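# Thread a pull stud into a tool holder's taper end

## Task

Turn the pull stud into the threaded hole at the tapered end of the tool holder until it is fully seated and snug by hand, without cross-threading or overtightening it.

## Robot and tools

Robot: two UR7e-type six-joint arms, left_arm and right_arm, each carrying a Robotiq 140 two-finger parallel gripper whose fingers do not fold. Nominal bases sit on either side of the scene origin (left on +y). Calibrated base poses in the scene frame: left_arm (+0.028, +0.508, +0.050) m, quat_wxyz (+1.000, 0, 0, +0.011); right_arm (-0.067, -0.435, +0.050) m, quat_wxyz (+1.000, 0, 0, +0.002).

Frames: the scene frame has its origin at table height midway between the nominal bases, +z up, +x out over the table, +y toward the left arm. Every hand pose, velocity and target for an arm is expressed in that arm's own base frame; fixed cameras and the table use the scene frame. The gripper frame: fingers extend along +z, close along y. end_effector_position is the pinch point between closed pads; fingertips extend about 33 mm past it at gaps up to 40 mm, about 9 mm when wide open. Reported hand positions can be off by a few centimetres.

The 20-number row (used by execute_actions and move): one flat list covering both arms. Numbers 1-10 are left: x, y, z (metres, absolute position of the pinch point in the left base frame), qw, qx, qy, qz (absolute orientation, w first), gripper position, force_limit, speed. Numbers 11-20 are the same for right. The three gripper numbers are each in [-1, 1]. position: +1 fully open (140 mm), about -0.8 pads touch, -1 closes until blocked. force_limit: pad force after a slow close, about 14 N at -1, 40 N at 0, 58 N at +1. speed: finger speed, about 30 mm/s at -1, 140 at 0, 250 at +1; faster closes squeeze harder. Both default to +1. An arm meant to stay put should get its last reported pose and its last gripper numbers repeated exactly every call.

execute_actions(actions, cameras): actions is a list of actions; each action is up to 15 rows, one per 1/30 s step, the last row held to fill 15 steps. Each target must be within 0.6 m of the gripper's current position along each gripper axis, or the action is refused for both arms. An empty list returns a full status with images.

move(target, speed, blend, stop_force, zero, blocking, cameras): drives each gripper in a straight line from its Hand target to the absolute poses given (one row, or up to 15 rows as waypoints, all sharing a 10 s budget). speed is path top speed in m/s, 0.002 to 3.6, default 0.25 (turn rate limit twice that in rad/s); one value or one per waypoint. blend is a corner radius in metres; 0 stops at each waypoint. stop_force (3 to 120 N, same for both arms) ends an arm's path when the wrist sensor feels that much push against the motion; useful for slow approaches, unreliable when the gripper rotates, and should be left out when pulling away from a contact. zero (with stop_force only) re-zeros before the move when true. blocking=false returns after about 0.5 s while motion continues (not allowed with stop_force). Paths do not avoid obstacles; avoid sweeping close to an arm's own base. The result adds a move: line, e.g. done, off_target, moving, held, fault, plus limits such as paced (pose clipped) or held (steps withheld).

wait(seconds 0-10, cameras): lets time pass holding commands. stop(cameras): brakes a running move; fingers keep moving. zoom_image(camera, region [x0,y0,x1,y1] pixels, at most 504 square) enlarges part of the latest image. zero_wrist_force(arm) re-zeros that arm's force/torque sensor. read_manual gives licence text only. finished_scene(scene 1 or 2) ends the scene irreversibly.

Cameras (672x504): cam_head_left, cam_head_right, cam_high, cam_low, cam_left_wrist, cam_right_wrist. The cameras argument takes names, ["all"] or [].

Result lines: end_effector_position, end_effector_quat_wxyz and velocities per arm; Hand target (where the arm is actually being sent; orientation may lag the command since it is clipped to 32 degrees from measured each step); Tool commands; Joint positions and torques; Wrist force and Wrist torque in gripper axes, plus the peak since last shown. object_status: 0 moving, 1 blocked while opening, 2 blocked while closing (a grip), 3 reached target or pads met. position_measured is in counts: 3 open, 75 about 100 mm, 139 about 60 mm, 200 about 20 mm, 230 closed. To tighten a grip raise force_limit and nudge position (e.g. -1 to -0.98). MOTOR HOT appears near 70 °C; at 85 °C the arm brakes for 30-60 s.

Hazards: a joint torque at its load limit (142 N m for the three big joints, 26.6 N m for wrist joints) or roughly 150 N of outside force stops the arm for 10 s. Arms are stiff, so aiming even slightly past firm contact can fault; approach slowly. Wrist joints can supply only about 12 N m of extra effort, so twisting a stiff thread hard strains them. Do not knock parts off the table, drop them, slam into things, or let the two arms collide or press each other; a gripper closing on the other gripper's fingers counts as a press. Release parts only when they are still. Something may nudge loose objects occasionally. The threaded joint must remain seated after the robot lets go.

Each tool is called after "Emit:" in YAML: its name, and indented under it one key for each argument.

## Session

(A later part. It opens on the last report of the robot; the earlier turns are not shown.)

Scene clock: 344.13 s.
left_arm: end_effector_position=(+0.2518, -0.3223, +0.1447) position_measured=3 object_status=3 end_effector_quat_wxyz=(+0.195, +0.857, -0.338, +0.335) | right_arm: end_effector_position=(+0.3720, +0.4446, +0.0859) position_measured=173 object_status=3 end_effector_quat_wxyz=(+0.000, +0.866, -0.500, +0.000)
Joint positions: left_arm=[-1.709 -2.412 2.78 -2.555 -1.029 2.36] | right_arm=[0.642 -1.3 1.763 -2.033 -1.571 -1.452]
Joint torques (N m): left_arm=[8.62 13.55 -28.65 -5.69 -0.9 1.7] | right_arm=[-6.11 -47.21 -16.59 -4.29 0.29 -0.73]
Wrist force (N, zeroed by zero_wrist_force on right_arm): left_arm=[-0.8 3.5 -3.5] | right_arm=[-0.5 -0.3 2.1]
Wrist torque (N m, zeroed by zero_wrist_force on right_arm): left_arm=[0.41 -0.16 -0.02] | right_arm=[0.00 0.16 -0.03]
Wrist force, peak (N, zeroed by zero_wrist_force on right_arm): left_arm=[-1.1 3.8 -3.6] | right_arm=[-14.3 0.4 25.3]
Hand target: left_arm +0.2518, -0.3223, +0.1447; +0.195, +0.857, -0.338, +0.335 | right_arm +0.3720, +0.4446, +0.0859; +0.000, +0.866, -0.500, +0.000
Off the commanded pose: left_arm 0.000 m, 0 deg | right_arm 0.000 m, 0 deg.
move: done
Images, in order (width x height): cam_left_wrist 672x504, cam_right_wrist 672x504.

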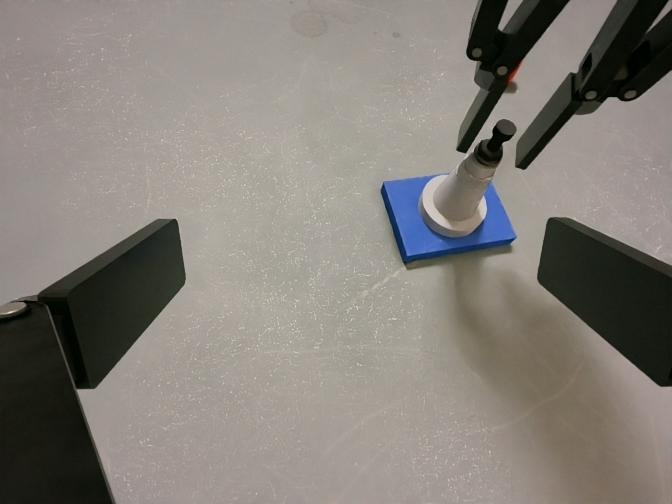

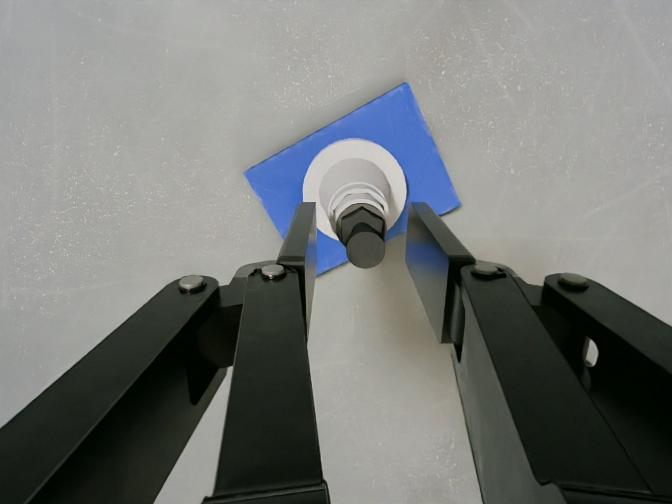

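Emit:
move:
  target: [0.2518,-0.3223,0.1447,0.195,0.857,-0.338,0.335,1,1,1,0.3720,0.4446,0.0858,0,-0.8660,0.5,0,-1,0.5,-1]
  speed: 0.1

Emit:
move:
  target:
    - [0.2518,-0.3223,0.1447,0.195,0.857,-0.338,0.335,1,1,1,0.3720,0.4446,0.0852,0,-0.1305,0.9914,0,-1,0.5,-1]
  speed: 0.4

Emit:
move:
  target:
    - [0.2518,-0.3223,0.1447,0.195,0.857,-0.338,0.335,1,1,1,0.3720,0.4446,0.0849,0,0.3420,0.9397,0,-1,0.5,-1]
  speed: 0.3
  cameras: ["cam_left_wrist"]

Emit:
zoom_image:
  camera: "cam_left_wrist"
  region: [450, 120, 520, 190]

Scene clock: 351.73 s.
left_arm: end_effector_position=(+0.2518, -0.3223, +0.1447) position_measured=3 object_status=3 end_effector_quat_wxyz=(+0.195, +0.857, -0.338, +0.335) | right_arm: end_effector_position=(+0.3720, +0.4446, +0.0858) position_measured=208 object_status=0 end_effector_quat_wxyz=(+0.000, +0.866, -0.500, +0.000)
Joint positions: left_arm=[-1.709 -2.412 2.78 -2.555 -1.029 2.36] | right_arm=[0.642 -1.3 1.763 -2.034 -1.571 -1.452]
Joint torques (N m): left_arm=[7.76 13.91 -28.31 -5.88 -0.97 1.63] | right_arm=[7.08 -18.99 -15.47 -4.13 -1.86 -0.94]
Wrist force (N, zeroed by zero_wrist_force on right_arm): left_arm=[-1.1 3.9 -3.7] | right_arm=[-0.3 4.3 -6.0]
Wrist torque (N m, zeroed by zero_wrist_force on right_arm): left_arm=[0.49 -0.10 -0.02] | right_arm=[-0.20 0.13 -0.03]
Wrist force, peak (N, zeroed by zero_wrist_force on right_arm): left_arm=[-1.1 3.9 -3.7] | right_arm=[-0.5 4.5 -6.2]
Hand target: left_arm +0.2518, -0.3223, +0.1447; +0.195, +0.857, -0.338, +0.335 | right_arm +0.3720, +0.4446, +0.0858; +0.000, +0.866, -0.500, +0.000
Off the commanded pose: left_arm 0.000 m, 0 deg | right_arm 0.000 m, 0 deg.
move: done

Scene clock: 354.57 s.
left_arm: end_effector_position=(+0.2518, -0.3223, +0.1447) position_measured=3 object_status=3 end_effector_quat_wxyz=(+0.195, +0.857, -0.338, +0.335) | right_arm: end_effector_position=(+0.3720, +0.4446, +0.0852) position_measured=208 object_status=2 end_effector_quat_wxyz=(+0.000, -0.131, +0.991, +0.000)
Joint positions: left_arm=[-1.709 -2.412 2.78 -2.555 -1.029 2.36] | right_arm=[0.642 -1.3 1.764 -2.035 -1.571 0.38]
Joint torques (N m): left_arm=[8.14 13.65 -28.75 -5.86 -1.01 1.61] | right_arm=[7.52 -18.55 -31.23 -2.48 -1.11 0.64]
Wrist force (N, zeroed by zero_wrist_force on right_arm): left_arm=[-1.0 3.7 -3.3] | right_arm=[4.1 -2.7 -5.3]
Wrist torque (N m, zeroed by zero_wrist_force on right_arm): left_arm=[0.44 -0.12 -0.02] | right_arm=[-0.14 0.10 0.09]
Wrist force, peak (N, zeroed by zero_wrist_force on right_arm): left_arm=[-1.2 3.8 -3.7] | right_arm=[3.4 4.7 -10.2]
Hand target: left_arm +0.2518, -0.3223, +0.1447; +0.195, +0.857, -0.338, +0.335 | right_arm +0.3720, +0.4446, +0.0852; +0.000, -0.131, +0.991, +0.000
Off the commanded pose: left_arm 0.000 m, 0 deg | right_arm 0.000 m, 0 deg.
move: done

Scene clock: 356.67 s.
left_arm: end_effector_position=(+0.2518, -0.3223, +0.1447) position_measured=3 object_status=3 end_effector_quat_wxyz=(+0.195, +0.857, -0.338, +0.335) | right_arm: end_effector_position=(+0.3720, +0.4446, +0.0849) position_measured=208 object_status=2 end_effector_quat_wxyz=(+0.000, +0.342, +0.940, +0.000)
Joint positions: left_arm=[-1.709 -2.412 2.78 -2.555 -1.029 2.36] | right_arm=[0.642 -1.299 1.765 -2.036 -1.571 1.34]
Joint torques (N m): left_arm=[8.11 14.13 -28.42 -5.78 -0.87 1.56] | right_arm=[7.06 -19.89 -29.73 -3.71 -1.79 0.61]
Wrist force (N, zeroed by zero_wrist_force on right_arm): left_arm=[-0.8 3.7 -3.1] | right_arm=[0.2 -3.5 -2.7]
Wrist torque (N m, zeroed by zero_wrist_force on right_arm): left_arm=[0.45 -0.15 -0.02] | right_arm=[0.03 0.13 0.09]
Wrist force, peak (N, zeroed by zero_wrist_force on right_arm): left_arm=[-1.1 3.8 -3.6] | right_arm=[4.1 -2.7 -5.4]
Hand target: left_arm +0.2518, -0.3223, +0.1447; +0.195, +0.857, -0.338, +0.335 | right_arm +0.3720, +0.4446, +0.0849; +0.000, +0.342, +0.940, +0.000
Off the commanded pose: left_arm 0.000 m, 0 deg | right_arm 0.000 m, 0 deg.
move: done
Images, in order (width x height): cam_left_wrist 672x504.

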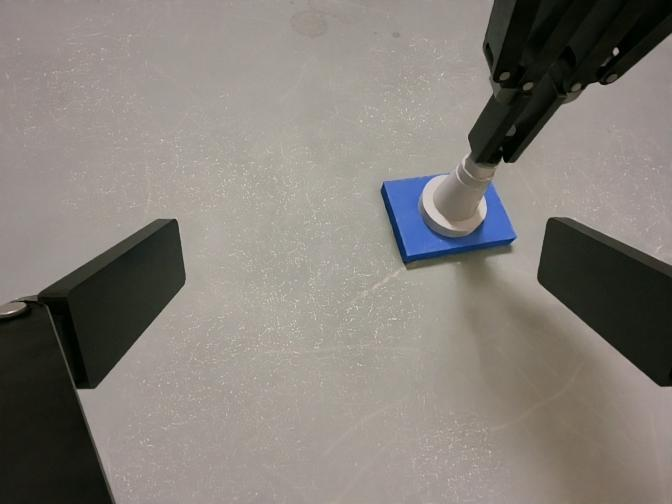

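Scaled by 7.200 from the camera's 672x504 image, which has a finer 960x720 frame.

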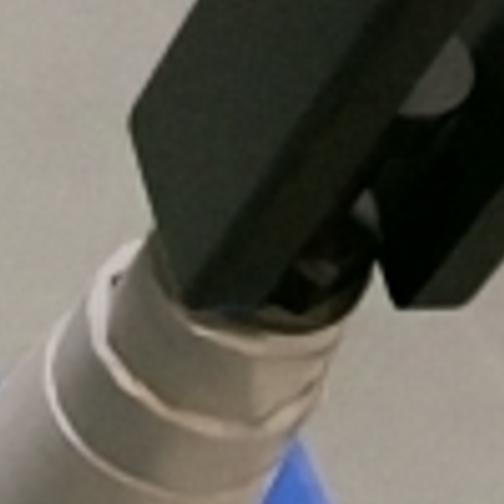

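Emit:
move:
  target:
    - [0.2518,-0.3223,0.1447,0.195,0.857,-0.338,0.335,1,1,1,0.3720,0.4446,0.0847,0,0.7071,0.7071,0,-1,0.5,-1]
  speed: 0.3

Emit:
move:
  target:
    - [0.2518,-0.3223,0.1447,0.195,0.857,-0.338,0.335,1,1,1,0.3720,0.4446,0.0844,0,0.9397,0.3420,0,-1,0.5,-1]
  speed: 0.3
  cameras: ["cam_left_wrist"]

Emit:
zoom_image:
  camera: "cam_left_wrist"
  region: [450, 120, 520, 190]

Scene clock: 367.63 s.
left_arm: end_effector_position=(+0.2518, -0.3223, +0.1447) position_measured=3 object_status=3 end_effector_quat_wxyz=(+0.195, +0.857, -0.338, +0.335) | right_arm: end_effector_position=(+0.3720, +0.4446, +0.0847) position_measured=208 object_status=2 end_effector_quat_wxyz=(+0.000, +0.707, +0.707, +0.000)
Joint positions: left_arm=[-1.709 -2.412 2.78 -2.555 -1.029 2.36] | right_arm=[0.642 -1.299 1.765 -2.036 -1.571 2.213]
Joint torques (N m): left_arm=[8.3 13.98 -27.7 -5.64 -1.12 1.59] | right_arm=[7.84 -22.44 -30.94 -3.19 -1.33 0.63]
Wrist force (N, zeroed by zero_wrist_force on right_arm): left_arm=[-1.0 3.5 -3.3] | right_arm=[-0.4 -0.5 2.7]
Wrist torque (N m, zeroed by zero_wrist_force on right_arm): left_arm=[0.41 -0.12 -0.02] | right_arm=[-0.03 0.14 0.11]
Wrist force, peak (N, zeroed by zero_wrist_force on right_arm): left_arm=[-1.0 3.7 -3.7] | right_arm=[-0.1 -3.5 -3.0]
Hand target: left_arm +0.2518, -0.3223, +0.1447; +0.195, +0.857, -0.338, +0.335 | right_arm +0.3720, +0.4446, +0.0847; +0.000, +0.707, +0.707, +0.000
Off the commanded pose: left_arm 0.000 m, 0 deg | right_arm 0.000 m, 0 deg.
move: done

Scene clock: 369.60 s.
left_arm: end_effector_position=(+0.2518, -0.3223, +0.1447) position_measured=3 object_status=3 end_effector_quat_wxyz=(+0.195, +0.857, -0.338, +0.335) | right_arm: end_effector_position=(+0.3720, +0.4446, +0.0844) position_measured=208 object_status=2 end_effector_quat_wxyz=(+0.000, +0.940, +0.342, +0.000)
Joint positions: left_arm=[-1.709 -2.412 2.78 -2.555 -1.029 2.36] | right_arm=[0.642 -1.299 1.765 -2.037 -1.571 3.085]
Joint torques (N m): left_arm=[7.73 14.05 -28.59 -5.78 -0.84 1.58] | right_arm=[7.62 -22.79 -30.73 -3.34 -1.08 0.53]
Wrist force (N, zeroed by zero_wrist_force on right_arm): left_arm=[-0.9 3.5 -3.6] | right_arm=[-0.4 -0.8 2.3]
Wrist torque (N m, zeroed by zero_wrist_force on right_arm): left_arm=[0.40 -0.13 -0.02] | right_arm=[-0.13 0.13 0.07]
Wrist force, peak (N, zeroed by zero_wrist_force on right_arm): left_arm=[-1.1 3.9 -3.2] | right_arm=[-0.6 -0.5 3.3]
Hand target: left_arm +0.2518, -0.3223, +0.1447; +0.195, +0.857, -0.338, +0.335 | right_arm +0.3720, +0.4446, +0.0844; +0.000, +0.940, +0.342, +0.000
Off the commanded pose: left_arm 0.000 m, 0 deg | right_arm 0.000 m, 0 deg.
move: done
Images, in order (width x height): cam_left_wrist 672x504.

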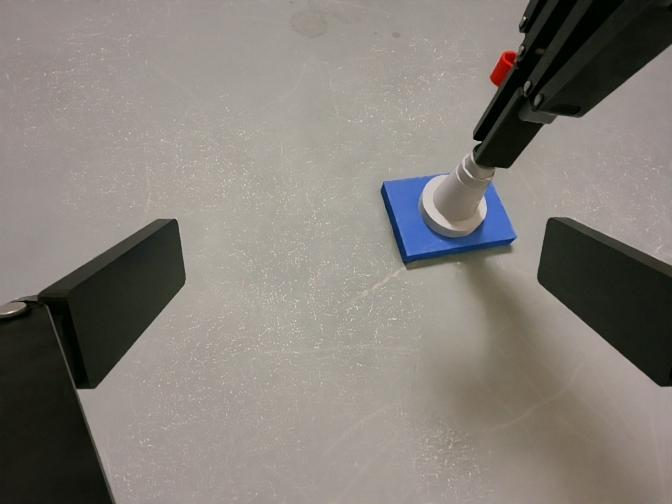

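Scaled by 7.200 from the camera's 672x504 image, which has a finer 960x720 frame.

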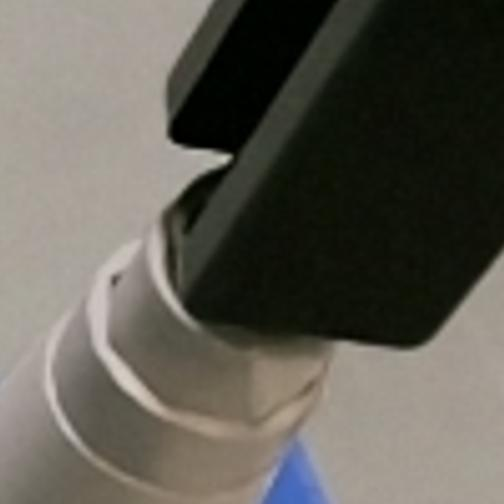

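Emit:
move:
  target:
    - [0.2518,-0.3223,0.1447,0.195,0.857,-0.338,0.335,1,1,1,0.3720,0.4446,0.0841,0,0.9962,-0.0872,0,-1,0.5,-1]
  speed: 0.3

Emit:
move:
  target:
    - [0.2518,-0.3223,0.1447,0.195,0.857,-0.338,0.335,1,1,1,0.3720,0.4446,0.0839,0,0.9063,-0.4226,0,-1,0.5,-1]
  speed: 0.3
  cameras: ["cam_left_wrist"]

Emit:
zoom_image:
  camera: "cam_left_wrist"
  region: [450, 120, 520, 190]

Scene clock: 378.57 s.
left_arm: end_effector_position=(+0.2518, -0.3223, +0.1447) position_measured=3 object_status=3 end_effector_quat_wxyz=(+0.195, +0.857, -0.338, +0.335) | right_arm: end_effector_position=(+0.3720, +0.4446, +0.0841) position_measured=208 object_status=2 end_effector_quat_wxyz=(+0.000, +0.996, -0.087, +0.000)
Joint positions: left_arm=[-1.709 -2.412 2.78 -2.555 -1.029 2.36] | right_arm=[0.642 -1.299 1.766 -2.038 -1.571 3.958]
Joint torques (N m): left_arm=[7.84 13.98 -28.24 -5.68 -0.89 1.63] | right_arm=[8.08 -23.71 -30.31 -3.09 -1.35 0.7]
Wrist force (N, zeroed by zero_wrist_force on right_arm): left_arm=[-1.1 3.7 -3.3] | right_arm=[-0.7 -0.5 2.5]
Wrist torque (N m, zeroed by zero_wrist_force on right_arm): left_arm=[0.45 -0.10 -0.02] | right_arm=[-0.08 0.19 0.06]
Wrist force, peak (N, zeroed by zero_wrist_force on right_arm): left_arm=[-0.9 3.8 -3.6] | right_arm=[-0.7 0.2 3.9]
Hand target: left_arm +0.2518, -0.3223, +0.1447; +0.195, +0.857, -0.338, +0.335 | right_arm +0.3720, +0.4446, +0.0841; +0.000, +0.996, -0.087, +0.000
Off the commanded pose: left_arm 0.000 m, 0 deg | right_arm 0.000 m, 0 deg.
move: done

Scene clock: 380.23 s.
left_arm: end_effector_position=(+0.2518, -0.3223, +0.1447) position_measured=3 object_status=3 end_effector_quat_wxyz=(+0.195, +0.857, -0.338, +0.335) | right_arm: end_effector_position=(+0.3720, +0.4446, +0.0839) position_measured=208 object_status=2 end_effector_quat_wxyz=(+0.000, +0.906, -0.423, +0.000)
Joint positions: left_arm=[-1.709 -2.412 2.78 -2.555 -1.029 2.36] | right_arm=[0.642 -1.298 1.766 -2.038 -1.571 4.656]
Joint torques (N m): left_arm=[8.08 13.54 -28.65 -5.7 -0.94 1.76] | right_arm=[7.74 -22.58 -32.28 -3.05 -1.62 0.68]
Wrist force (N, zeroed by zero_wrist_force on right_arm): left_arm=[-1.1 3.9 -3.3] | right_arm=[-0.4 -0.4 2.5]
Wrist torque (N m, zeroed by zero_wrist_force on right_arm): left_arm=[0.48 -0.07 -0.02] | right_arm=[-0.02 0.11 0.08]
Wrist force, peak (N, zeroed by zero_wrist_force on right_arm): left_arm=[-1.0 3.8 -3.5] | right_arm=[-0.3 0.3 4.4]
Hand target: left_arm +0.2518, -0.3223, +0.1447; +0.195, +0.857, -0.338, +0.335 | right_arm +0.3720, +0.4446, +0.0839; +0.000, +0.906, -0.423, +0.000
Off the commanded pose: left_arm 0.000 m, 0 deg | right_arm 0.000 m, 0 deg.
move: done
Images, in order (width x height): cam_left_wrist 672x504.

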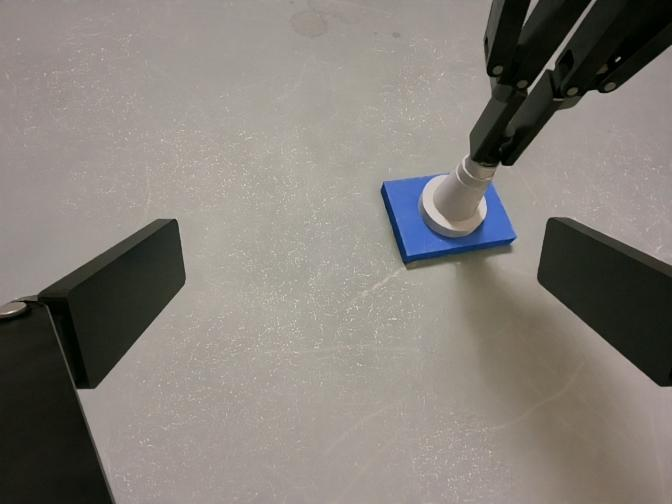

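Scaled by 7.200 from the camera's 672x504 image, which has a finer 960x720 frame.

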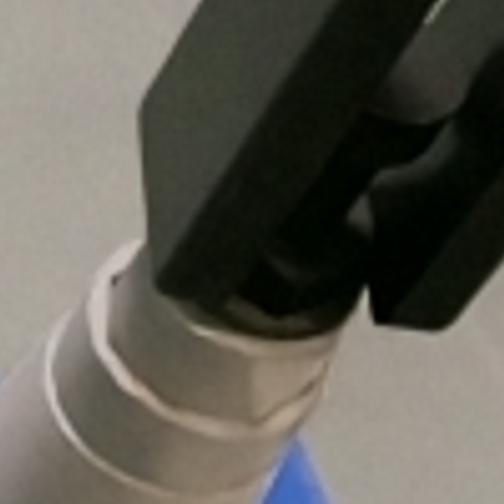

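Emit:
move:
  target:
    - [0.2518,-0.3223,0.1447,0.195,0.857,-0.338,0.335,1,1,1,0.3720,0.4446,0.0837,0,0.7071,-0.7071,0,-1,0.5,-1]
  speed: 0.3

Emit:
move:
  target:
    - [0.2518,-0.3223,0.1447,0.195,0.857,-0.338,0.335,1,1,1,0.3720,0.4446,0.0835,0,0.5,-0.8660,0,-1,0.5,-1]
  speed: 0.3

Scene clock: 387.43 s.
left_arm: end_effector_position=(+0.2518, -0.3223, +0.1447) position_measured=3 object_status=3 end_effector_quat_wxyz=(+0.195, +0.857, -0.338, +0.335) | right_arm: end_effector_position=(+0.3720, +0.4446, +0.0837) position_measured=208 object_status=2 end_effector_quat_wxyz=(+0.000, +0.707, -0.707, +0.000)
Joint positions: left_arm=[-1.709 -2.412 2.78 -2.555 -1.029 2.36] | right_arm=[0.642 -1.298 1.766 -2.039 -1.571 5.354]
Joint torques (N m): left_arm=[8.34 13.8 -28.61 -5.76 -0.88 1.66] | right_arm=[7.95 -23.64 -32.5 -3.59 -1.6 0.7]
Wrist force (N, zeroed by zero_wrist_force on right_arm): left_arm=[-0.9 3.7 -3.5] | right_arm=[-0.6 -0.4 3.2]
Wrist torque (N m, zeroed by zero_wrist_force on right_arm): left_arm=[0.44 -0.13 -0.02] | right_arm=[-0.08 0.10 0.08]
Wrist force, peak (N, zeroed by zero_wrist_force on right_arm): left_arm=[-0.9 3.8 -3.6] | right_arm=[-0.3 -0.4 7.3]
Hand target: left_arm +0.2518, -0.3223, +0.1447; +0.195, +0.857, -0.338, +0.335 | right_arm +0.3720, +0.4446, +0.0837; +0.000, +0.707, -0.707, +0.000
Off the commanded pose: left_arm 0.000 m, 0 deg | right_arm 0.000 m, 0 deg.
move: done

Scene clock: 388.80 s.
left_arm: end_effector_position=(+0.2518, -0.3223, +0.1447) position_measured=3 object_status=3 end_effector_quat_wxyz=(+0.195, +0.857, -0.338, +0.335) | right_arm: end_effector_position=(+0.3720, +0.4446, +0.0835) position_measured=208 object_status=2 end_effector_quat_wxyz=(+0.000, -0.500, +0.866, +0.000)
Joint positions: left_arm=[-1.709 -2.412 2.78 -2.555 -1.029 2.36] | right_arm=[0.642 -1.298 1.767 -2.039 -1.571 5.878]
Joint torques (N m): left_arm=[7.99 13.95 -28.37 -5.82 -0.97 1.57] | right_arm=[8.01 -23.64 -32.9 -3.41 -2.14 0.67]
Wrist force (N, zeroed by zero_wrist_force on right_arm): left_arm=[-0.7 3.4 -3.3] | right_arm=[-0.4 -0.3 3.1]
Wrist torque (N m, zeroed by zero_wrist_force on right_arm): left_arm=[0.37 -0.16 -0.02] | right_arm=[-0.07 0.11 0.08]
Wrist force, peak (N, zeroed by zero_wrist_force on right_arm): left_arm=[-0.9 3.7 -3.6] | right_arm=[0.2 -1.0 8.3]
Hand target: left_arm +0.2518, -0.3223, +0.1447; +0.195, +0.857, -0.338, +0.335 | right_arm +0.3720, +0.4446, +0.0835; +0.000, -0.500, +0.866, +0.000
Off the commanded pose: left_arm 0.000 m, 0 deg | right_arm 0.000 m, 0 deg.
move: done

Emit:
move:
  target:
    - [0.2518,-0.3223,0.1447,0.195,0.857,-0.338,0.335,1,1,1,0.3720,0.4446,0.0834,0,0.5,-0.8660,0,-0.35,0,0]
    - [0.2518,-0.3223,0.1447,0.195,0.857,-0.338,0.335,1,1,1,0.3720,0.4446,0.0852,0,0.9962,-0.0872,0,-0.35,0,0]
    - [0.2518,-0.3223,0.1447,0.195,0.857,-0.338,0.335,1,1,1,0.3720,0.4446,0.0855,0,0.6428,0.7660,0,-0.35,0,0]
    - [0.2518,-0.3223,0.1447,0.195,0.857,-0.338,0.335,1,1,1,0.3720,0.4446,0.0855,0,-0.2588,0.9659,0,-0.35,0,0]
    - [0.2518,-0.3223,0.1447,0.195,0.857,-0.338,0.335,1,1,1,0.3720,0.4446,0.0855,0,-0.9397,0.3420,0,-0.35,0,0]
    - [0.2518,-0.3223,0.1447,0.195,0.857,-0.338,0.335,1,1,1,0.3720,0.4446,0.0855,0,-0.8192,-0.5736,0,-0.35,0,0]
    - [0.2518,-0.3223,0.1447,0.195,0.857,-0.338,0.335,1,1,1,0.3720,0.4446,0.0833,0,0,-1,0,-0.35,0,0]
  speed: 1.3
  blend: [0,0.0005,0.0005,0.0005,0.0005,0.0005,0]

Emit:
move:
  target: [0.2518,-0.3223,0.1447,0.195,0.857,-0.338,0.335,1,1,1,0.3720,0.4446,0.0833,0,0,-1,0,-1,0.5,-1]
  speed: 0.1

Emit:
move:
  target:
    - [0.2518,-0.3223,0.1447,0.195,0.857,-0.338,0.335,1,1,1,0.3720,0.4446,0.0828,0,-0.7660,-0.6428,0,-1,0.5,-1]
  speed: 0.3
  cameras: ["cam_left_wrist"]

Emit:
zoom_image:
  camera: "cam_left_wrist"
  region: [450, 120, 520, 190]

Scene clock: 410.70 s.
left_arm: end_effector_position=(+0.2518, -0.3223, +0.1447) position_measured=3 object_status=3 end_effector_quat_wxyz=(+0.195, +0.857, -0.338, +0.335) | right_arm: end_effector_position=(+0.3720, +0.4446, +0.0833) position_measured=173 object_status=3 end_effector_quat_wxyz=(+0.000, +0.000, +1.000, +0.000)
Joint positions: left_arm=[-1.709 -2.412 2.78 -2.555 -1.029 2.36] | right_arm=[0.642 -1.298 1.767 -2.04 -1.571 -5.641]
Joint torques (N m): left_arm=[7.77 13 -28.29 -5.72 -0.93 1.64] | right_arm=[-6.38 -47.46 -17.5 -4.38 0.42 -0.74]
Wrist force (N, zeroed by zero_wrist_force on right_arm): left_arm=[-0.8 3.6 -3.1] | right_arm=[-0.3 -1.0 2.0]
Wrist torque (N m, zeroed by zero_wrist_force on right_arm): left_arm=[0.41 -0.16 -0.02] | right_arm=[-0.18 0.14 -0.05]
Wrist force, peak (N, zeroed by zero_wrist_force on right_arm): left_arm=[-1.0 4.1 -3.7] | right_arm=[-0.2 -0.5 5.5]
Hand target: left_arm +0.2518, -0.3223, +0.1447; +0.195, +0.857, -0.338, +0.335 | right_arm +0.3720, +0.4446, +0.0833; +0.000, +0.000, +1.000, +0.000
Off the commanded pose: left_arm 0.000 m, 0 deg | right_arm 0.000 m, 0 deg.
move: done

Scene clock: 412.00 s.
left_arm: end_effector_position=(+0.2518, -0.3223, +0.1447) position_measured=3 object_status=3 end_effector_quat_wxyz=(+0.195, +0.857, -0.338, +0.335) | right_arm: end_effector_position=(+0.3720, +0.4446, +0.0833) position_measured=208 object_status=0 end_effector_quat_wxyz=(+0.000, +0.000, +1.000, +0.000)
Joint positions: left_arm=[-1.709 -2.412 2.78 -2.555 -1.029 2.36] | right_arm=[0.642 -1.298 1.767 -2.04 -1.571 -5.641]
Joint torques (N m): left_arm=[7.92 13.78 -27.72 -5.76 -0.93 1.72] | right_arm=[4.58 -43.34 -21.71 -4.17 -1.29 -1.37]
Wrist force (N, zeroed by zero_wrist_force on right_arm): left_arm=[-0.7 3.4 -3.1] | right_arm=[1.7 -4.2 -4.5]
Wrist torque (N m, zeroed by zero_wrist_force on right_arm): left_arm=[0.38 -0.17 -0.02] | right_arm=[-0.03 0.11 -0.05]
Wrist force, peak (N, zeroed by zero_wrist_force on right_arm): left_arm=[-1.0 3.8 -3.3] | right_arm=[1.7 -4.2 -4.5]
Hand target: left_arm +0.2518, -0.3223, +0.1447; +0.195, +0.857, -0.338, +0.335 | right_arm +0.3720, +0.4446, +0.0833; +0.000, +0.000, +1.000, +0.000
Off the commanded pose: left_arm 0.000 m, 0 deg | right_arm 0.000 m, 0 deg.
move: done

Scene clock: 415.40 s.
left_arm: end_effector_position=(+0.2518, -0.3223, +0.1447) position_measured=3 object_status=3 end_effector_quat_wxyz=(+0.195, +0.857, -0.338, +0.335) | right_arm: end_effector_position=(+0.3720, +0.4446, +0.0828) position_measured=208 object_status=2 end_effector_quat_wxyz=(+0.000, +0.766, +0.643, +0.000)
Joint positions: left_arm=[-1.709 -2.412 2.78 -2.555 -1.029 2.36] | right_arm=[0.642 -1.297 1.768 -2.041 -1.571 -3.896]
Joint torques (N m): left_arm=[7.91 13.57 -28.5 -5.78 -0.84 1.64] | right_arm=[8.8 -20.44 -31.13 -3.5 -1.51 0.63]
Wrist force (N, zeroed by zero_wrist_force on right_arm): left_arm=[-0.9 3.5 -3.3] | right_arm=[-2.4 -2.0 -0.9]
Wrist torque (N m, zeroed by zero_wrist_force on right_arm): left_arm=[0.39 -0.14 -0.02] | right_arm=[-0.10 0.19 0.11]
Wrist force, peak (N, zeroed by zero_wrist_force on right_arm): left_arm=[-1.0 3.8 -3.5] | right_arm=[1.8 -4.3 -4.3]
Hand target: left_arm +0.2518, -0.3223, +0.1447; +0.195, +0.857, -0.338, +0.335 | right_arm +0.3720, +0.4446, +0.0828; +0.000, +0.766, +0.643, +0.000
Off the commanded pose: left_arm 0.000 m, 0 deg | right_arm 0.000 m, 0 deg.
move: done
Images, in order (width x height): cam_left_wrist 672x504.

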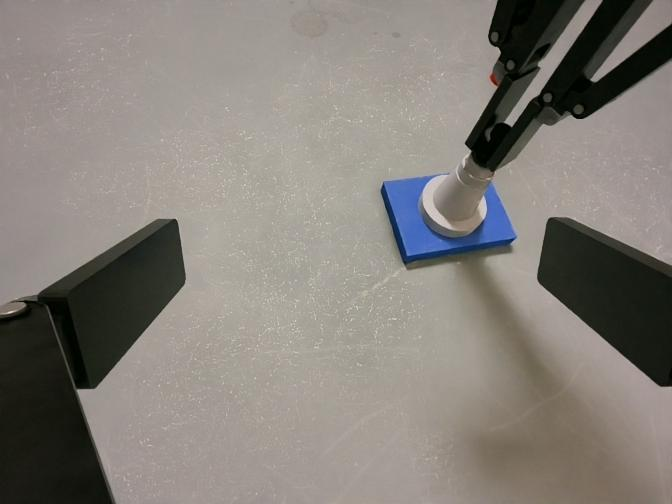

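Scaled by 7.200 from the camera's 672x504 image, which has a finer 960x720 frame.

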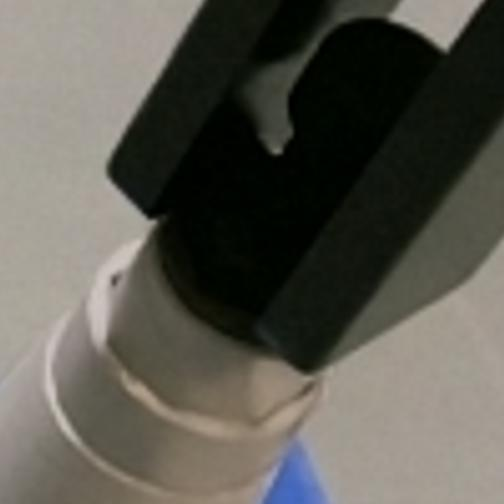

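Emit:
move:
  target:
    - [0.2518,-0.3223,0.1447,0.195,0.857,-0.338,0.335,1,1,1,0.3720,0.4446,0.0826,0,-0.9659,-0.2588,0,-1,0.5,-1]
  speed: 0.3

Emit:
move:
  target:
    - [0.2518,-0.3223,0.1447,0.195,0.857,-0.338,0.335,1,1,1,0.3720,0.4446,0.0823,0,-0.9848,0.1736,0,-1,0.5,-1]
  speed: 0.3

Emit:
move:
  target:
    - [0.2518,-0.3223,0.1447,0.195,0.857,-0.338,0.335,1,1,1,0.3720,0.4446,0.0821,0,-0.8660,0.5,0,-1,0.5,-1]
  speed: 0.3

Scene clock: 423.97 s.
left_arm: end_effector_position=(+0.2518, -0.3223, +0.1447) position_measured=3 object_status=3 end_effector_quat_wxyz=(+0.195, +0.857, -0.338, +0.335) | right_arm: end_effector_position=(+0.3720, +0.4446, +0.0826) position_measured=208 object_status=2 end_effector_quat_wxyz=(+0.000, +0.966, +0.259, +0.000)
Joint positions: left_arm=[-1.709 -2.412 2.78 -2.555 -1.029 2.36] | right_arm=[0.642 -1.297 1.768 -2.042 -1.571 -3.023]
Joint torques (N m): left_arm=[8.1 13.26 -28.87 -5.81 -0.89 1.61] | right_arm=[8.04 -23.23 -30.83 -2.94 -1.3 0.72]
Wrist force (N, zeroed by zero_wrist_force on right_arm): left_arm=[-1.0 3.7 -3.2] | right_arm=[-0.4 -0.7 2.5]
Wrist torque (N m, zeroed by zero_wrist_force on right_arm): left_arm=[0.45 -0.13 -0.02] | right_arm=[-0.09 0.14 0.07]
Wrist force, peak (N, zeroed by zero_wrist_force on right_arm): left_arm=[-0.9 4.0 -3.5] | right_arm=[-0.8 -1.4 2.8]
Hand target: left_arm +0.2518, -0.3223, +0.1447; +0.195, +0.857, -0.338, +0.335 | right_arm +0.3720, +0.4446, +0.0826; +0.000, +0.966, +0.259, +0.000
Off the commanded pose: left_arm 0.000 m, 0 deg | right_arm 0.000 m, 0 deg.
move: done

Scene clock: 425.93 s.
left_arm: end_effector_position=(+0.2518, -0.3223, +0.1447) position_measured=3 object_status=3 end_effector_quat_wxyz=(+0.195, +0.857, -0.338, +0.335) | right_arm: end_effector_position=(+0.3720, +0.4446, +0.0823) position_measured=208 object_status=2 end_effector_quat_wxyz=(+0.000, +0.985, -0.174, +0.000)
Joint positions: left_arm=[-1.709 -2.412 2.78 -2.555 -1.029 2.36] | right_arm=[0.642 -1.297 1.768 -2.042 -1.571 -2.151]
Joint torques (N m): left_arm=[8.25 13.46 -28.55 -5.77 -0.79 1.54] | right_arm=[8.99 -23.35 -30.8 -3.46 -1.45 0.6]
Wrist force (N, zeroed by zero_wrist_force on right_arm): left_arm=[-0.9 3.6 -3.0] | right_arm=[-0.7 -0.2 2.6]
Wrist torque (N m, zeroed by zero_wrist_force on right_arm): left_arm=[0.42 -0.13 -0.02] | right_arm=[-0.01 0.17 0.05]
Wrist force, peak (N, zeroed by zero_wrist_force on right_arm): left_arm=[-1.2 3.9 -3.5] | right_arm=[-0.7 -0.5 4.1]
Hand target: left_arm +0.2518, -0.3223, +0.1447; +0.195, +0.857, -0.338, +0.335 | right_arm +0.3720, +0.4446, +0.0823; +0.000, +0.985, -0.174, +0.000
Off the commanded pose: left_arm 0.000 m, 0 deg | right_arm 0.000 m, 0 deg.
move: done

Scene clock: 427.60 s.
left_arm: end_effector_position=(+0.2518, -0.3223, +0.1447) position_measured=3 object_status=3 end_effector_quat_wxyz=(+0.195, +0.857, -0.338, +0.335) | right_arm: end_effector_position=(+0.3720, +0.4446, +0.0821) position_measured=208 object_status=2 end_effector_quat_wxyz=(+0.000, +0.866, -0.500, +0.000)
Joint positions: left_arm=[-1.709 -2.412 2.78 -2.555 -1.029 2.36] | right_arm=[0.642 -1.296 1.769 -2.043 -1.571 -1.452]
Joint torques (N m): left_arm=[7.75 13.43 -28.57 -5.87 -0.94 1.67] | right_arm=[7.85 -19.89 -31.21 -3.91 -1.2 1.03]
Wrist force (N, zeroed by zero_wrist_force on right_arm): left_arm=[-1.0 3.5 -3.1] | right_arm=[1.0 1.8 -2.6]
Wrist torque (N m, zeroed by zero_wrist_force on right_arm): left_arm=[0.40 -0.12 -0.01] | right_arm=[-0.08 0.12 -0.38]
Wrist force, peak (N, zeroed by zero_wrist_force on right_arm): left_arm=[-0.8 3.9 -3.5] | right_arm=[-0.9 -0.5 4.9]
Hand target: left_arm +0.2518, -0.3223, +0.1447; +0.195, +0.857, -0.338, +0.335 | right_arm +0.3720, +0.4446, +0.0821; +0.000, +0.866, -0.500, +0.000
Off the commanded pose: left_arm 0.000 m, 0 deg | right_arm 0.000 m, 0 deg.
move: done

Torque rising: seated. Snug with a small additional turn.

Emit:
move:
  target:
    - [0.2518,-0.3223,0.1447,0.195,0.857,-0.338,0.335,1,1,1,0.3720,0.4446,0.0821,0,-0.7660,0.6428,0,-1,0.5,-1]
  speed: 0.1

Emit:
move:
  target:
    - [0.2518,-0.3223,0.1447,0.195,0.857,-0.338,0.335,1,1,1,0.3720,0.4446,0.0821,0,-0.6428,0.7660,0,-1,0.5,-1]
  speed: 0.1
  cameras: ["cam_left_wrist"]

Emit:
zoom_image:
  camera: "cam_left_wrist"
  region: [450, 120, 520, 190]

Scene clock: 437.07 s.
left_arm: end_effector_position=(+0.2518, -0.3223, +0.1447) position_measured=3 object_status=3 end_effector_quat_wxyz=(+0.195, +0.857, -0.338, +0.335) | right_arm: end_effector_position=(+0.3720, +0.4446, +0.0821) position_measured=208 object_status=2 end_effector_quat_wxyz=(+0.000, +0.766, -0.643, +0.000)
Joint positions: left_arm=[-1.709 -2.412 2.78 -2.555 -1.029 2.36] | right_arm=[0.642 -1.296 1.769 -2.043 -1.571 -1.103]
Joint torques (N m): left_arm=[7.89 13.83 -28.4 -5.75 -0.93 1.58] | right_arm=[-2.56 -32.26 -19.76 -2.62 -2.37 -1]
Wrist force (N, zeroed by zero_wrist_force on right_arm): left_arm=[-1.0 3.4 -3.3] | right_arm=[-1.2 0.6 1.5]
Wrist torque (N m, zeroed by zero_wrist_force on right_arm): left_arm=[0.38 -0.12 -0.02] | right_arm=[-0.10 0.15 -0.30]
Wrist force, peak (N, zeroed by zero_wrist_force on right_arm): left_arm=[-1.0 3.8 -3.6] | right_arm=[2.0 3.1 -2.4]
Hand target: left_arm +0.2518, -0.3223, +0.1447; +0.195, +0.857, -0.338, +0.335 | right_arm +0.3720, +0.4446, +0.0821; +0.000, +0.766, -0.643, +0.000
Off the commanded pose: left_arm 0.000 m, 0 deg | right_arm 0.000 m, 0 deg.
move: done

Scene clock: 439.17 s.
left_arm: end_effector_position=(+0.2518, -0.3223, +0.1447) position_measured=3 object_status=3 end_effector_quat_wxyz=(+0.195, +0.857, -0.338, +0.335) | right_arm: end_effector_position=(+0.3720, +0.4446, +0.0821) position_measured=208 object_status=2 end_effector_quat_wxyz=(+0.000, -0.643, +0.766, +0.000)
Joint positions: left_arm=[-1.709 -2.412 2.78 -2.555 -1.029 2.36] | right_arm=[0.642 -1.296 1.769 -2.043 -1.571 -0.754]
Joint torques (N m): left_arm=[8.51 14.09 -27.57 -5.84 -0.99 1.62] | right_arm=[5.19 -41.56 -20.39 -3.2 -1.8 -1.29]
Wrist force (N, zeroed by zero_wrist_force on right_arm): left_arm=[-0.8 3.5 -3.3] | right_arm=[1.0 -0.2 1.2]
Wrist torque (N m, zeroed by zero_wrist_force on right_arm): left_arm=[0.40 -0.15 -0.02] | right_arm=[-0.08 0.08 -0.10]
Wrist force, peak (N, zeroed by zero_wrist_force on right_arm): left_arm=[-1.0 3.7 -3.5] | right_arm=[-0.3 0.0 2.0]
Hand target: left_arm +0.2518, -0.3223, +0.1447; +0.195, +0.857, -0.338, +0.335 | right_arm +0.3720, +0.4446, +0.0821; +0.000, -0.643, +0.766, +0.000
Off the commanded pose: left_arm 0.000 m, 0 deg | right_arm 0.000 m, 0 deg.
move: done
Images, in order (width x height): cam_left_wrist 672x504.

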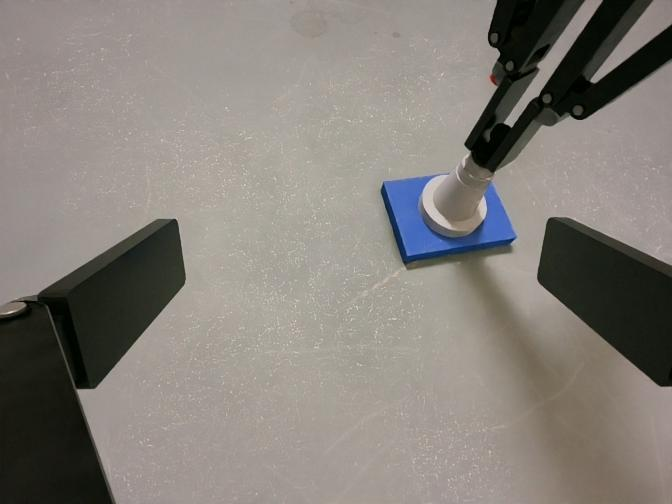

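Scaled by 7.200 from the camera's 672x504 image, which has a finer 960x720 frame.

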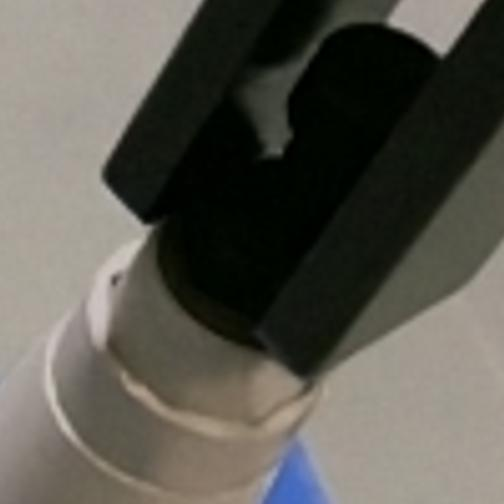

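Emit:
move:
  target:
    - [0.2518,-0.3223,0.1447,0.195,0.857,-0.338,0.335,1,1,1,0.3720,0.4446,0.0820,0,-0.5,0.8660,0,-1,0.5,-1]
  speed: 0.15

Emit:
move:
  target:
    - [0.2518,-0.3223,0.1447,0.195,0.857,-0.338,0.335,1,1,1,0.3720,0.4446,0.0819,0,-0.3420,0.9397,0,-1,0.5,-1]
  speed: 0.15

Emit:
move:
  target:
    - [0.2518,-0.3223,0.1447,0.195,0.857,-0.338,0.335,1,1,1,0.3720,0.4446,0.0818,0,-0.1736,0.9848,0,-1,0.5,-1]
  speed: 0.15
  cameras: ["cam_left_wrist"]

Emit:
zoom_image:
  camera: "cam_left_wrist"
  region: [450, 120, 520, 190]

Scene clock: 449.87 s.
left_arm: end_effector_position=(+0.2518, -0.3223, +0.1447) position_measured=3 object_status=3 end_effector_quat_wxyz=(+0.195, +0.857, -0.338, +0.335) | right_arm: end_effector_position=(+0.3720, +0.4446, +0.0820) position_measured=208 object_status=2 end_effector_quat_wxyz=(+0.000, -0.500, +0.866, +0.000)
Joint positions: left_arm=[-1.709 -2.412 2.78 -2.555 -1.029 2.36] | right_arm=[0.642 -1.296 1.769 -2.043 -1.571 -0.405]
Joint torques (N m): left_arm=[7.85 13.15 -28.41 -5.73 -0.99 1.68] | right_arm=[5.28 -21.29 -20.29 -3.94 -2.12 0.65]
Wrist force (N, zeroed by zero_wrist_force on right_arm): left_arm=[-0.8 3.5 -3.4] | right_arm=[0.6 0.0 -0.2]
Wrist torque (N m, zeroed by zero_wrist_force on right_arm): left_arm=[0.39 -0.16 -0.02] | right_arm=[-0.02 0.10 -0.44]
Wrist force, peak (N, zeroed by zero_wrist_force on right_arm): left_arm=[-0.9 4.0 -3.4] | right_arm=[-0.6 -1.0 2.3]
Hand target: left_arm +0.2518, -0.3223, +0.1447; +0.195, +0.857, -0.338, +0.335 | right_arm +0.3720, +0.4446, +0.0820; +0.000, -0.500, +0.866, +0.000
Off the commanded pose: left_arm 0.000 m, 0 deg | right_arm 0.000 m, 0 deg.
move: done

Scene clock: 451.47 s.
left_arm: end_effector_position=(+0.2518, -0.3223, +0.1447) position_measured=3 object_status=3 end_effector_quat_wxyz=(+0.195, +0.857, -0.338, +0.335) | right_arm: end_effector_position=(+0.3720, +0.4446, +0.0819) position_measured=208 object_status=2 end_effector_quat_wxyz=(+0.000, -0.342, +0.940, +0.000)
Joint positions: left_arm=[-1.709 -2.412 2.78 -2.555 -1.029 2.36] | right_arm=[0.642 -1.296 1.769 -2.043 -1.571 -0.056]
Joint torques (N m): left_arm=[7.72 14.28 -28.07 -5.7 -0.96 1.5] | right_arm=[7.31 -20.94 -20.54 -3.84 -1.88 0.67]
Wrist force (N, zeroed by zero_wrist_force on right_arm): left_arm=[-1.0 3.5 -3.4] | right_arm=[0.8 -1.3 -1.8]
Wrist torque (N m, zeroed by zero_wrist_force on right_arm): left_arm=[0.41 -0.10 -0.02] | right_arm=[-0.10 0.15 -0.32]
Wrist force, peak (N, zeroed by zero_wrist_force on right_arm): left_arm=[-1.0 3.8 -3.4] | right_arm=[0.9 -1.9 -2.2]
Hand target: left_arm +0.2518, -0.3223, +0.1447; +0.195, +0.857, -0.338, +0.335 | right_arm +0.3720, +0.4446, +0.0819; +0.000, -0.342, +0.940, +0.000
Off the commanded pose: left_arm 0.000 m, 0 deg | right_arm 0.000 m, 0 deg.
move: done

Scene clock: 453.07 s.
left_arm: end_effector_position=(+0.2518, -0.3223, +0.1447) position_measured=3 object_status=3 end_effector_quat_wxyz=(+0.195, +0.857, -0.338, +0.335) | right_arm: end_effector_position=(+0.3720, +0.4446, +0.0818) position_measured=208 object_status=2 end_effector_quat_wxyz=(+0.000, -0.174, +0.985, +0.000)
Joint positions: left_arm=[-1.709 -2.412 2.78 -2.555 -1.029 2.36] | right_arm=[0.642 -1.296 1.769 -2.044 -1.571 0.293]
Joint torques (N m): left_arm=[8.14 13.37 -27.98 -5.7 -0.94 1.63] | right_arm=[6.77 -21.16 -19.64 -3.4 -1.7 0.15]
Wrist force (N, zeroed by zero_wrist_force on right_arm): left_arm=[-1.0 3.6 -3.2] | right_arm=[-1.3 -1.3 -0.8]
Wrist torque (N m, zeroed by zero_wrist_force on right_arm): left_arm=[0.42 -0.12 -0.02] | right_arm=[-0.16 0.15 -0.11]
Wrist force, peak (N, zeroed by zero_wrist_force on right_arm): left_arm=[-0.9 3.7 -3.6] | right_arm=[-2.6 -2.3 0.0]
Hand target: left_arm +0.2518, -0.3223, +0.1447; +0.195, +0.857, -0.338, +0.335 | right_arm +0.3720, +0.4446, +0.0818; +0.000, -0.174, +0.985, +0.000
Off the commanded pose: left_arm 0.000 m, 0 deg | right_arm 0.000 m, 0 deg.
move: done
Images, in order (width x height): cam_left_wrist 672x504.

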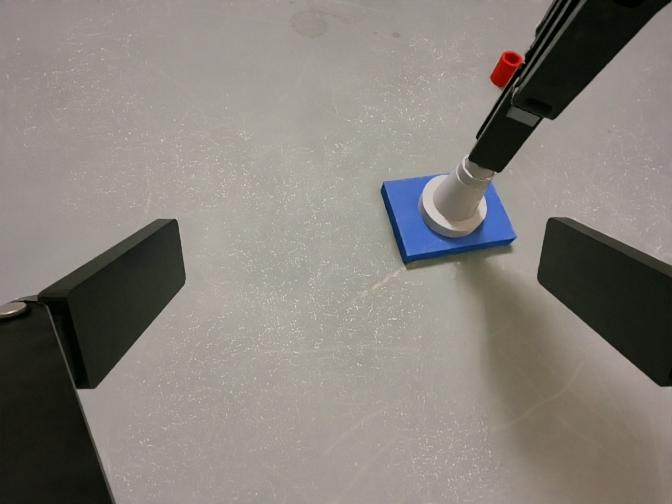

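Scaled by 7.200 from the camera's 672x504 image, which has a finer 960x720 frame.

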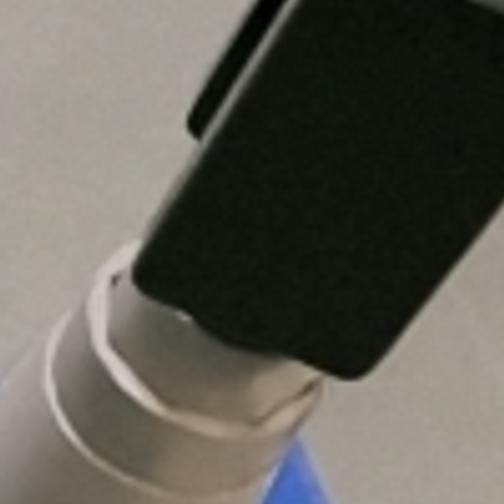

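Emit:
move:
  target:
    - [0.2518,-0.3223,0.1447,0.195,0.857,-0.338,0.335,1,1,1,0.3720,0.4446,0.0818,0,-0.1736,0.9848,0,-0.35,0,0]
    - [0.2518,-0.3223,0.1447,0.195,0.857,-0.338,0.335,1,1,1,0.3720,0.4446,0.088,0,-0.1736,0.9848,0,-0.35,0,0]
    - [0.2518,-0.3223,0.1447,0.195,0.857,-0.338,0.335,1,1,1,0.3720,0.4446,0.088,0,-0.8660,0.5,0,-0.35,0,0]
  speed: [0.2,0.2,0.7]
  cameras: ["cam_left_wrist","cam_right_wrist"]

Emit:
zoom_image:
  camera: "cam_left_wrist"
  region: [450, 110, 530, 190]

Emit:
zoom_image:
  camera: "cam_right_wrist"
  region: [290, 150, 430, 280]

Scene clock: 471.30 s.
left_arm: end_effector_position=(+0.2518, -0.3223, +0.1447) position_measured=3 object_status=3 end_effector_quat_wxyz=(+0.195, +0.857, -0.338, +0.335) | right_arm: end_effector_position=(+0.3720, +0.4446, +0.0880) position_measured=173 object_status=3 end_effector_quat_wxyz=(+0.000, +0.866, -0.500, +0.000)
Joint positions: left_arm=[-1.709 -2.412 2.78 -2.555 -1.029 2.36] | right_arm=[0.642 -1.303 1.76 -2.028 -1.571 -1.452]
Joint torques (N m): left_arm=[8.23 13.41 -28.91 -5.75 -1 1.64] | right_arm=[-4.8 -46.27 -17.22 -1.25 -0.27 -0.74]
Wrist force (N, zeroed by zero_wrist_force on right_arm): left_arm=[-1.2 3.6 -3.2] | right_arm=[-0.4 -0.4 2.4]
Wrist torque (N m, zeroed by zero_wrist_force on right_arm): left_arm=[0.42 -0.08 -0.02] | right_arm=[-0.02 0.13 -0.03]
Wrist force, peak (N, zeroed by zero_wrist_force on right_arm): left_arm=[-0.8 4.0 -3.3] | right_arm=[-0.2 -0.9 3.1]
Hand target: left_arm +0.2518, -0.3223, +0.1447; +0.195, +0.857, -0.338, +0.335 | right_arm +0.3720, +0.4446, +0.0880; +0.000, +0.866, -0.500, +0.000
Off the commanded pose: left_arm 0.000 m, 0 deg | right_arm 0.000 m, 0 deg.
move: done
Images, in order (width x height): cam_left_wrist 672x504, cam_right_wrist 672x504.

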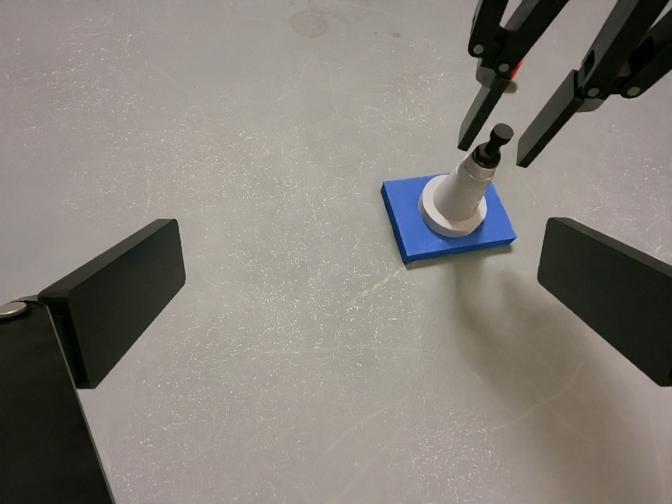

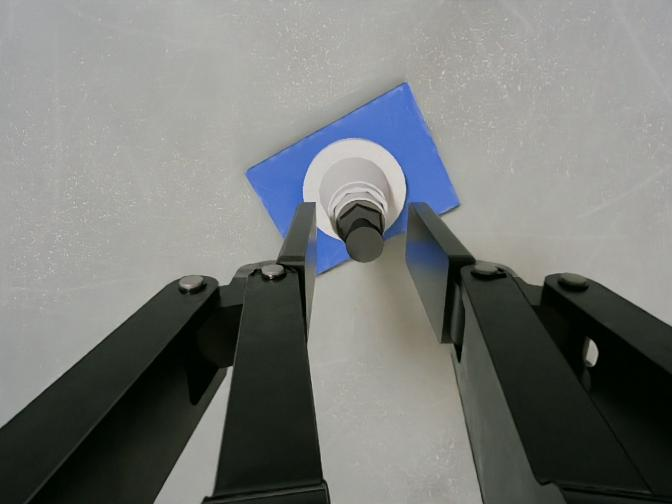

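Scaled by 6.300 from the camera's 672x504 image, which has a finer 960x720 frame.

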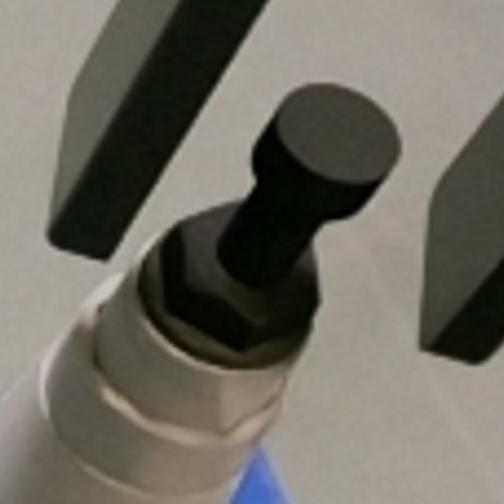

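Scaled by 3.600 from the camera's 672x504 image, which has a finer 960x720 frame.

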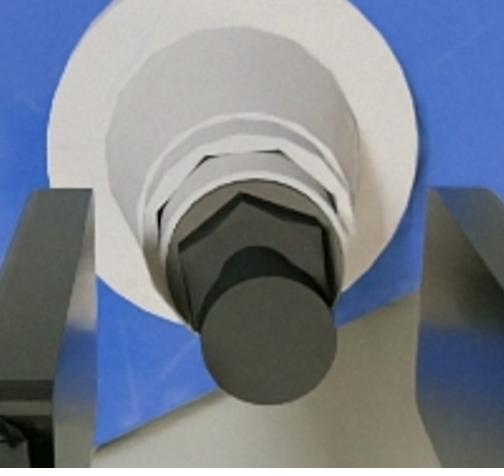

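Emit:
move:
  target:
    - [0.2518,-0.3223,0.1447,0.195,0.857,-0.338,0.335,1,1,1,0.3720,0.4446,0.0866,0,-0.9239,0.3827,0,-0.35,0,0]
    - [0.2518,-0.3223,0.1447,0.195,0.857,-0.338,0.335,1,1,1,0.3720,0.4446,0.0817,0,-0.9239,0.3827,0,-0.35,0,0]
    - [0.2518,-0.3223,0.1447,0.195,0.857,-0.338,0.335,1,1,1,0.3720,0.4446,0.0817,0,-0.9239,0.3827,0,-1,1,-0.2]
  speed: [0.3,0.05,0.05]

Emit:
move:
  target:
    - [0.2518,-0.3223,0.1447,0.195,0.857,-0.338,0.335,1,1,1,0.3720,0.4446,0.0817,0,-0.8660,0.5,0,-1,1,-0.2]
  speed: 0.1

Emit:
move:
  target:
    - [0.2518,-0.3223,0.1447,0.195,0.857,-0.338,0.335,1,1,1,0.3720,0.4446,0.0817,0,-0.8192,0.5736,0,-1,1,-0.2]
  speed: 0.1
  cameras: ["cam_left_wrist"]

Emit:
zoom_image:
  camera: "cam_left_wrist"
  region: [450, 110, 530, 190]

Scene clock: 489.97 s.
left_arm: end_effector_position=(+0.2518, -0.3223, +0.1447) position_measured=3 object_status=3 end_effector_quat_wxyz=(+0.195, +0.857, -0.338, +0.335) | right_arm: end_effector_position=(+0.3720, +0.4446, +0.0817) position_measured=209 object_status=0 end_effector_quat_wxyz=(+0.000, +0.924, -0.383, +0.000)
Joint positions: left_arm=[-1.709 -2.412 2.78 -2.555 -1.029 2.36] | right_arm=[0.642 -1.296 1.769 -2.044 -1.571 -1.714]
Joint torques (N m): left_arm=[7.83 13.36 -28.19 -5.77 -0.95 1.51] | right_arm=[-9.19 -44.6 -31.99 -2.13 0.68 -1.34]
Wrist force (N, zeroed by zero_wrist_force on right_arm): left_arm=[-1.0 3.7 -3.4] | right_arm=[-1.1 2.8 -3.3]
Wrist torque (N m, zeroed by zero_wrist_force on right_arm): left_arm=[0.45 -0.12 -0.02] | right_arm=[-0.07 0.15 0.11]
Wrist force, peak (N, zeroed by zero_wrist_force on right_arm): left_arm=[-0.9 3.7 -3.6] | right_arm=[-1.1 2.8 -3.3]
Hand target: left_arm +0.2518, -0.3223, +0.1447; +0.195, +0.857, -0.338, +0.335 | right_arm +0.3720, +0.4446, +0.0817; +0.000, +0.924, -0.383, +0.000
Off the commanded pose: left_arm 0.000 m, 0 deg | right_arm 0.000 m, 0 deg.
move: done

Scene clock: 491.63 s.
left_arm: end_effector_position=(+0.2518, -0.3223, +0.1447) position_measured=3 object_status=3 end_effector_quat_wxyz=(+0.195, +0.857, -0.338, +0.335) | right_arm: end_effector_position=(+0.3720, +0.4446, +0.0817) position_measured=209 object_status=2 end_effector_quat_wxyz=(+0.000, +0.866, -0.500, +0.000)
Joint positions: left_arm=[-1.709 -2.412 2.78 -2.555 -1.029 2.36] | right_arm=[0.642 -1.296 1.769 -2.044 -1.571 -1.452]
Joint torques (N m): left_arm=[8.14 13.64 -28.1 -5.73 -0.99 1.65] | right_arm=[3.64 -42.82 -22.08 -4.92 -1.48 -0.76]
Wrist force (N, zeroed by zero_wrist_force on right_arm): left_arm=[-1.1 3.6 -3.3] | right_arm=[1.9 1.7 0.5]
Wrist torque (N m, zeroed by zero_wrist_force on right_arm): left_arm=[0.42 -0.09 -0.01] | right_arm=[-0.09 0.09 -0.52]
Wrist force, peak (N, zeroed by zero_wrist_force on right_arm): left_arm=[-0.8 4.1 -3.4] | right_arm=[-1.2 2.7 -3.3]
Hand target: left_arm +0.2518, -0.3223, +0.1447; +0.195, +0.857, -0.338, +0.335 | right_arm +0.3720, +0.4446, +0.0817; +0.000, +0.866, -0.500, +0.000
Off the commanded pose: left_arm 0.000 m, 0 deg | right_arm 0.000 m, 0 deg.
move: done

Scene clock: 492.87 s.
left_arm: end_effector_position=(+0.2518, -0.3223, +0.1447) position_measured=3 object_status=3 end_effector_quat_wxyz=(+0.195, +0.857, -0.338, +0.335) | right_arm: end_effector_position=(+0.3720, +0.4446, +0.0817) position_measured=209 object_status=2 end_effector_quat_wxyz=(+0.000, +0.819, -0.574, +0.000)
Joint positions: left_arm=[-1.709 -2.412 2.78 -2.555 -1.029 2.36] | right_arm=[0.642 -1.296 1.769 -2.044 -1.571 -1.278]
Joint torques (N m): left_arm=[8.24 13.75 -28.11 -5.59 -0.94 1.53] | right_arm=[6.69 -40.65 -19.86 -4.23 -0.87 -0.86]
Wrist force (N, zeroed by zero_wrist_force on right_arm): left_arm=[-1.0 3.7 -3.3] | right_arm=[0.0 1.6 0.8]
Wrist torque (N m, zeroed by zero_wrist_force on right_arm): left_arm=[0.44 -0.10 -0.02] | right_arm=[-0.05 0.14 -0.47]
Wrist force, peak (N, zeroed by zero_wrist_force on right_arm): left_arm=[-1.2 3.7 -3.6] | right_arm=[2.0 2.0 0.8]
Hand target: left_arm +0.2518, -0.3223, +0.1447; +0.195, +0.857, -0.338, +0.335 | right_arm +0.3720, +0.4446, +0.0817; +0.000, +0.819, -0.574, +0.000
Off the commanded pose: left_arm 0.000 m, 0 deg | right_arm 0.000 m, 0 deg.
move: done
Images, in order (width x height): cam_left_wrist 672x504.

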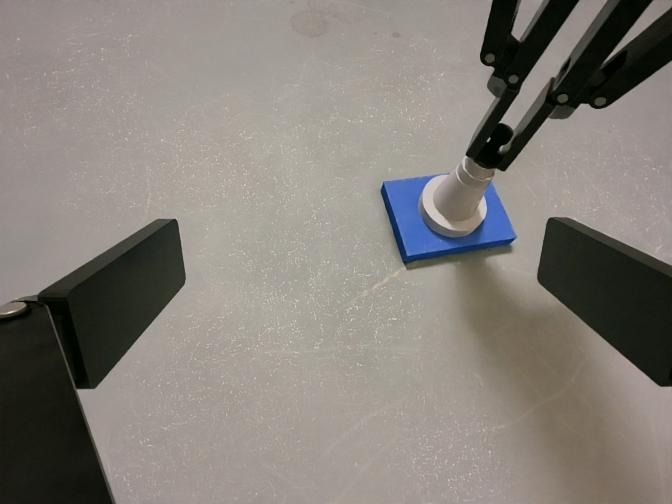

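Scaled by 6.300 from the camera's 672x504 image, which has a finer 960x720 frame.

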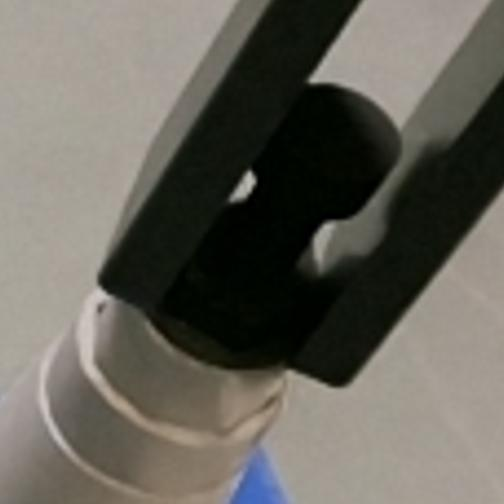

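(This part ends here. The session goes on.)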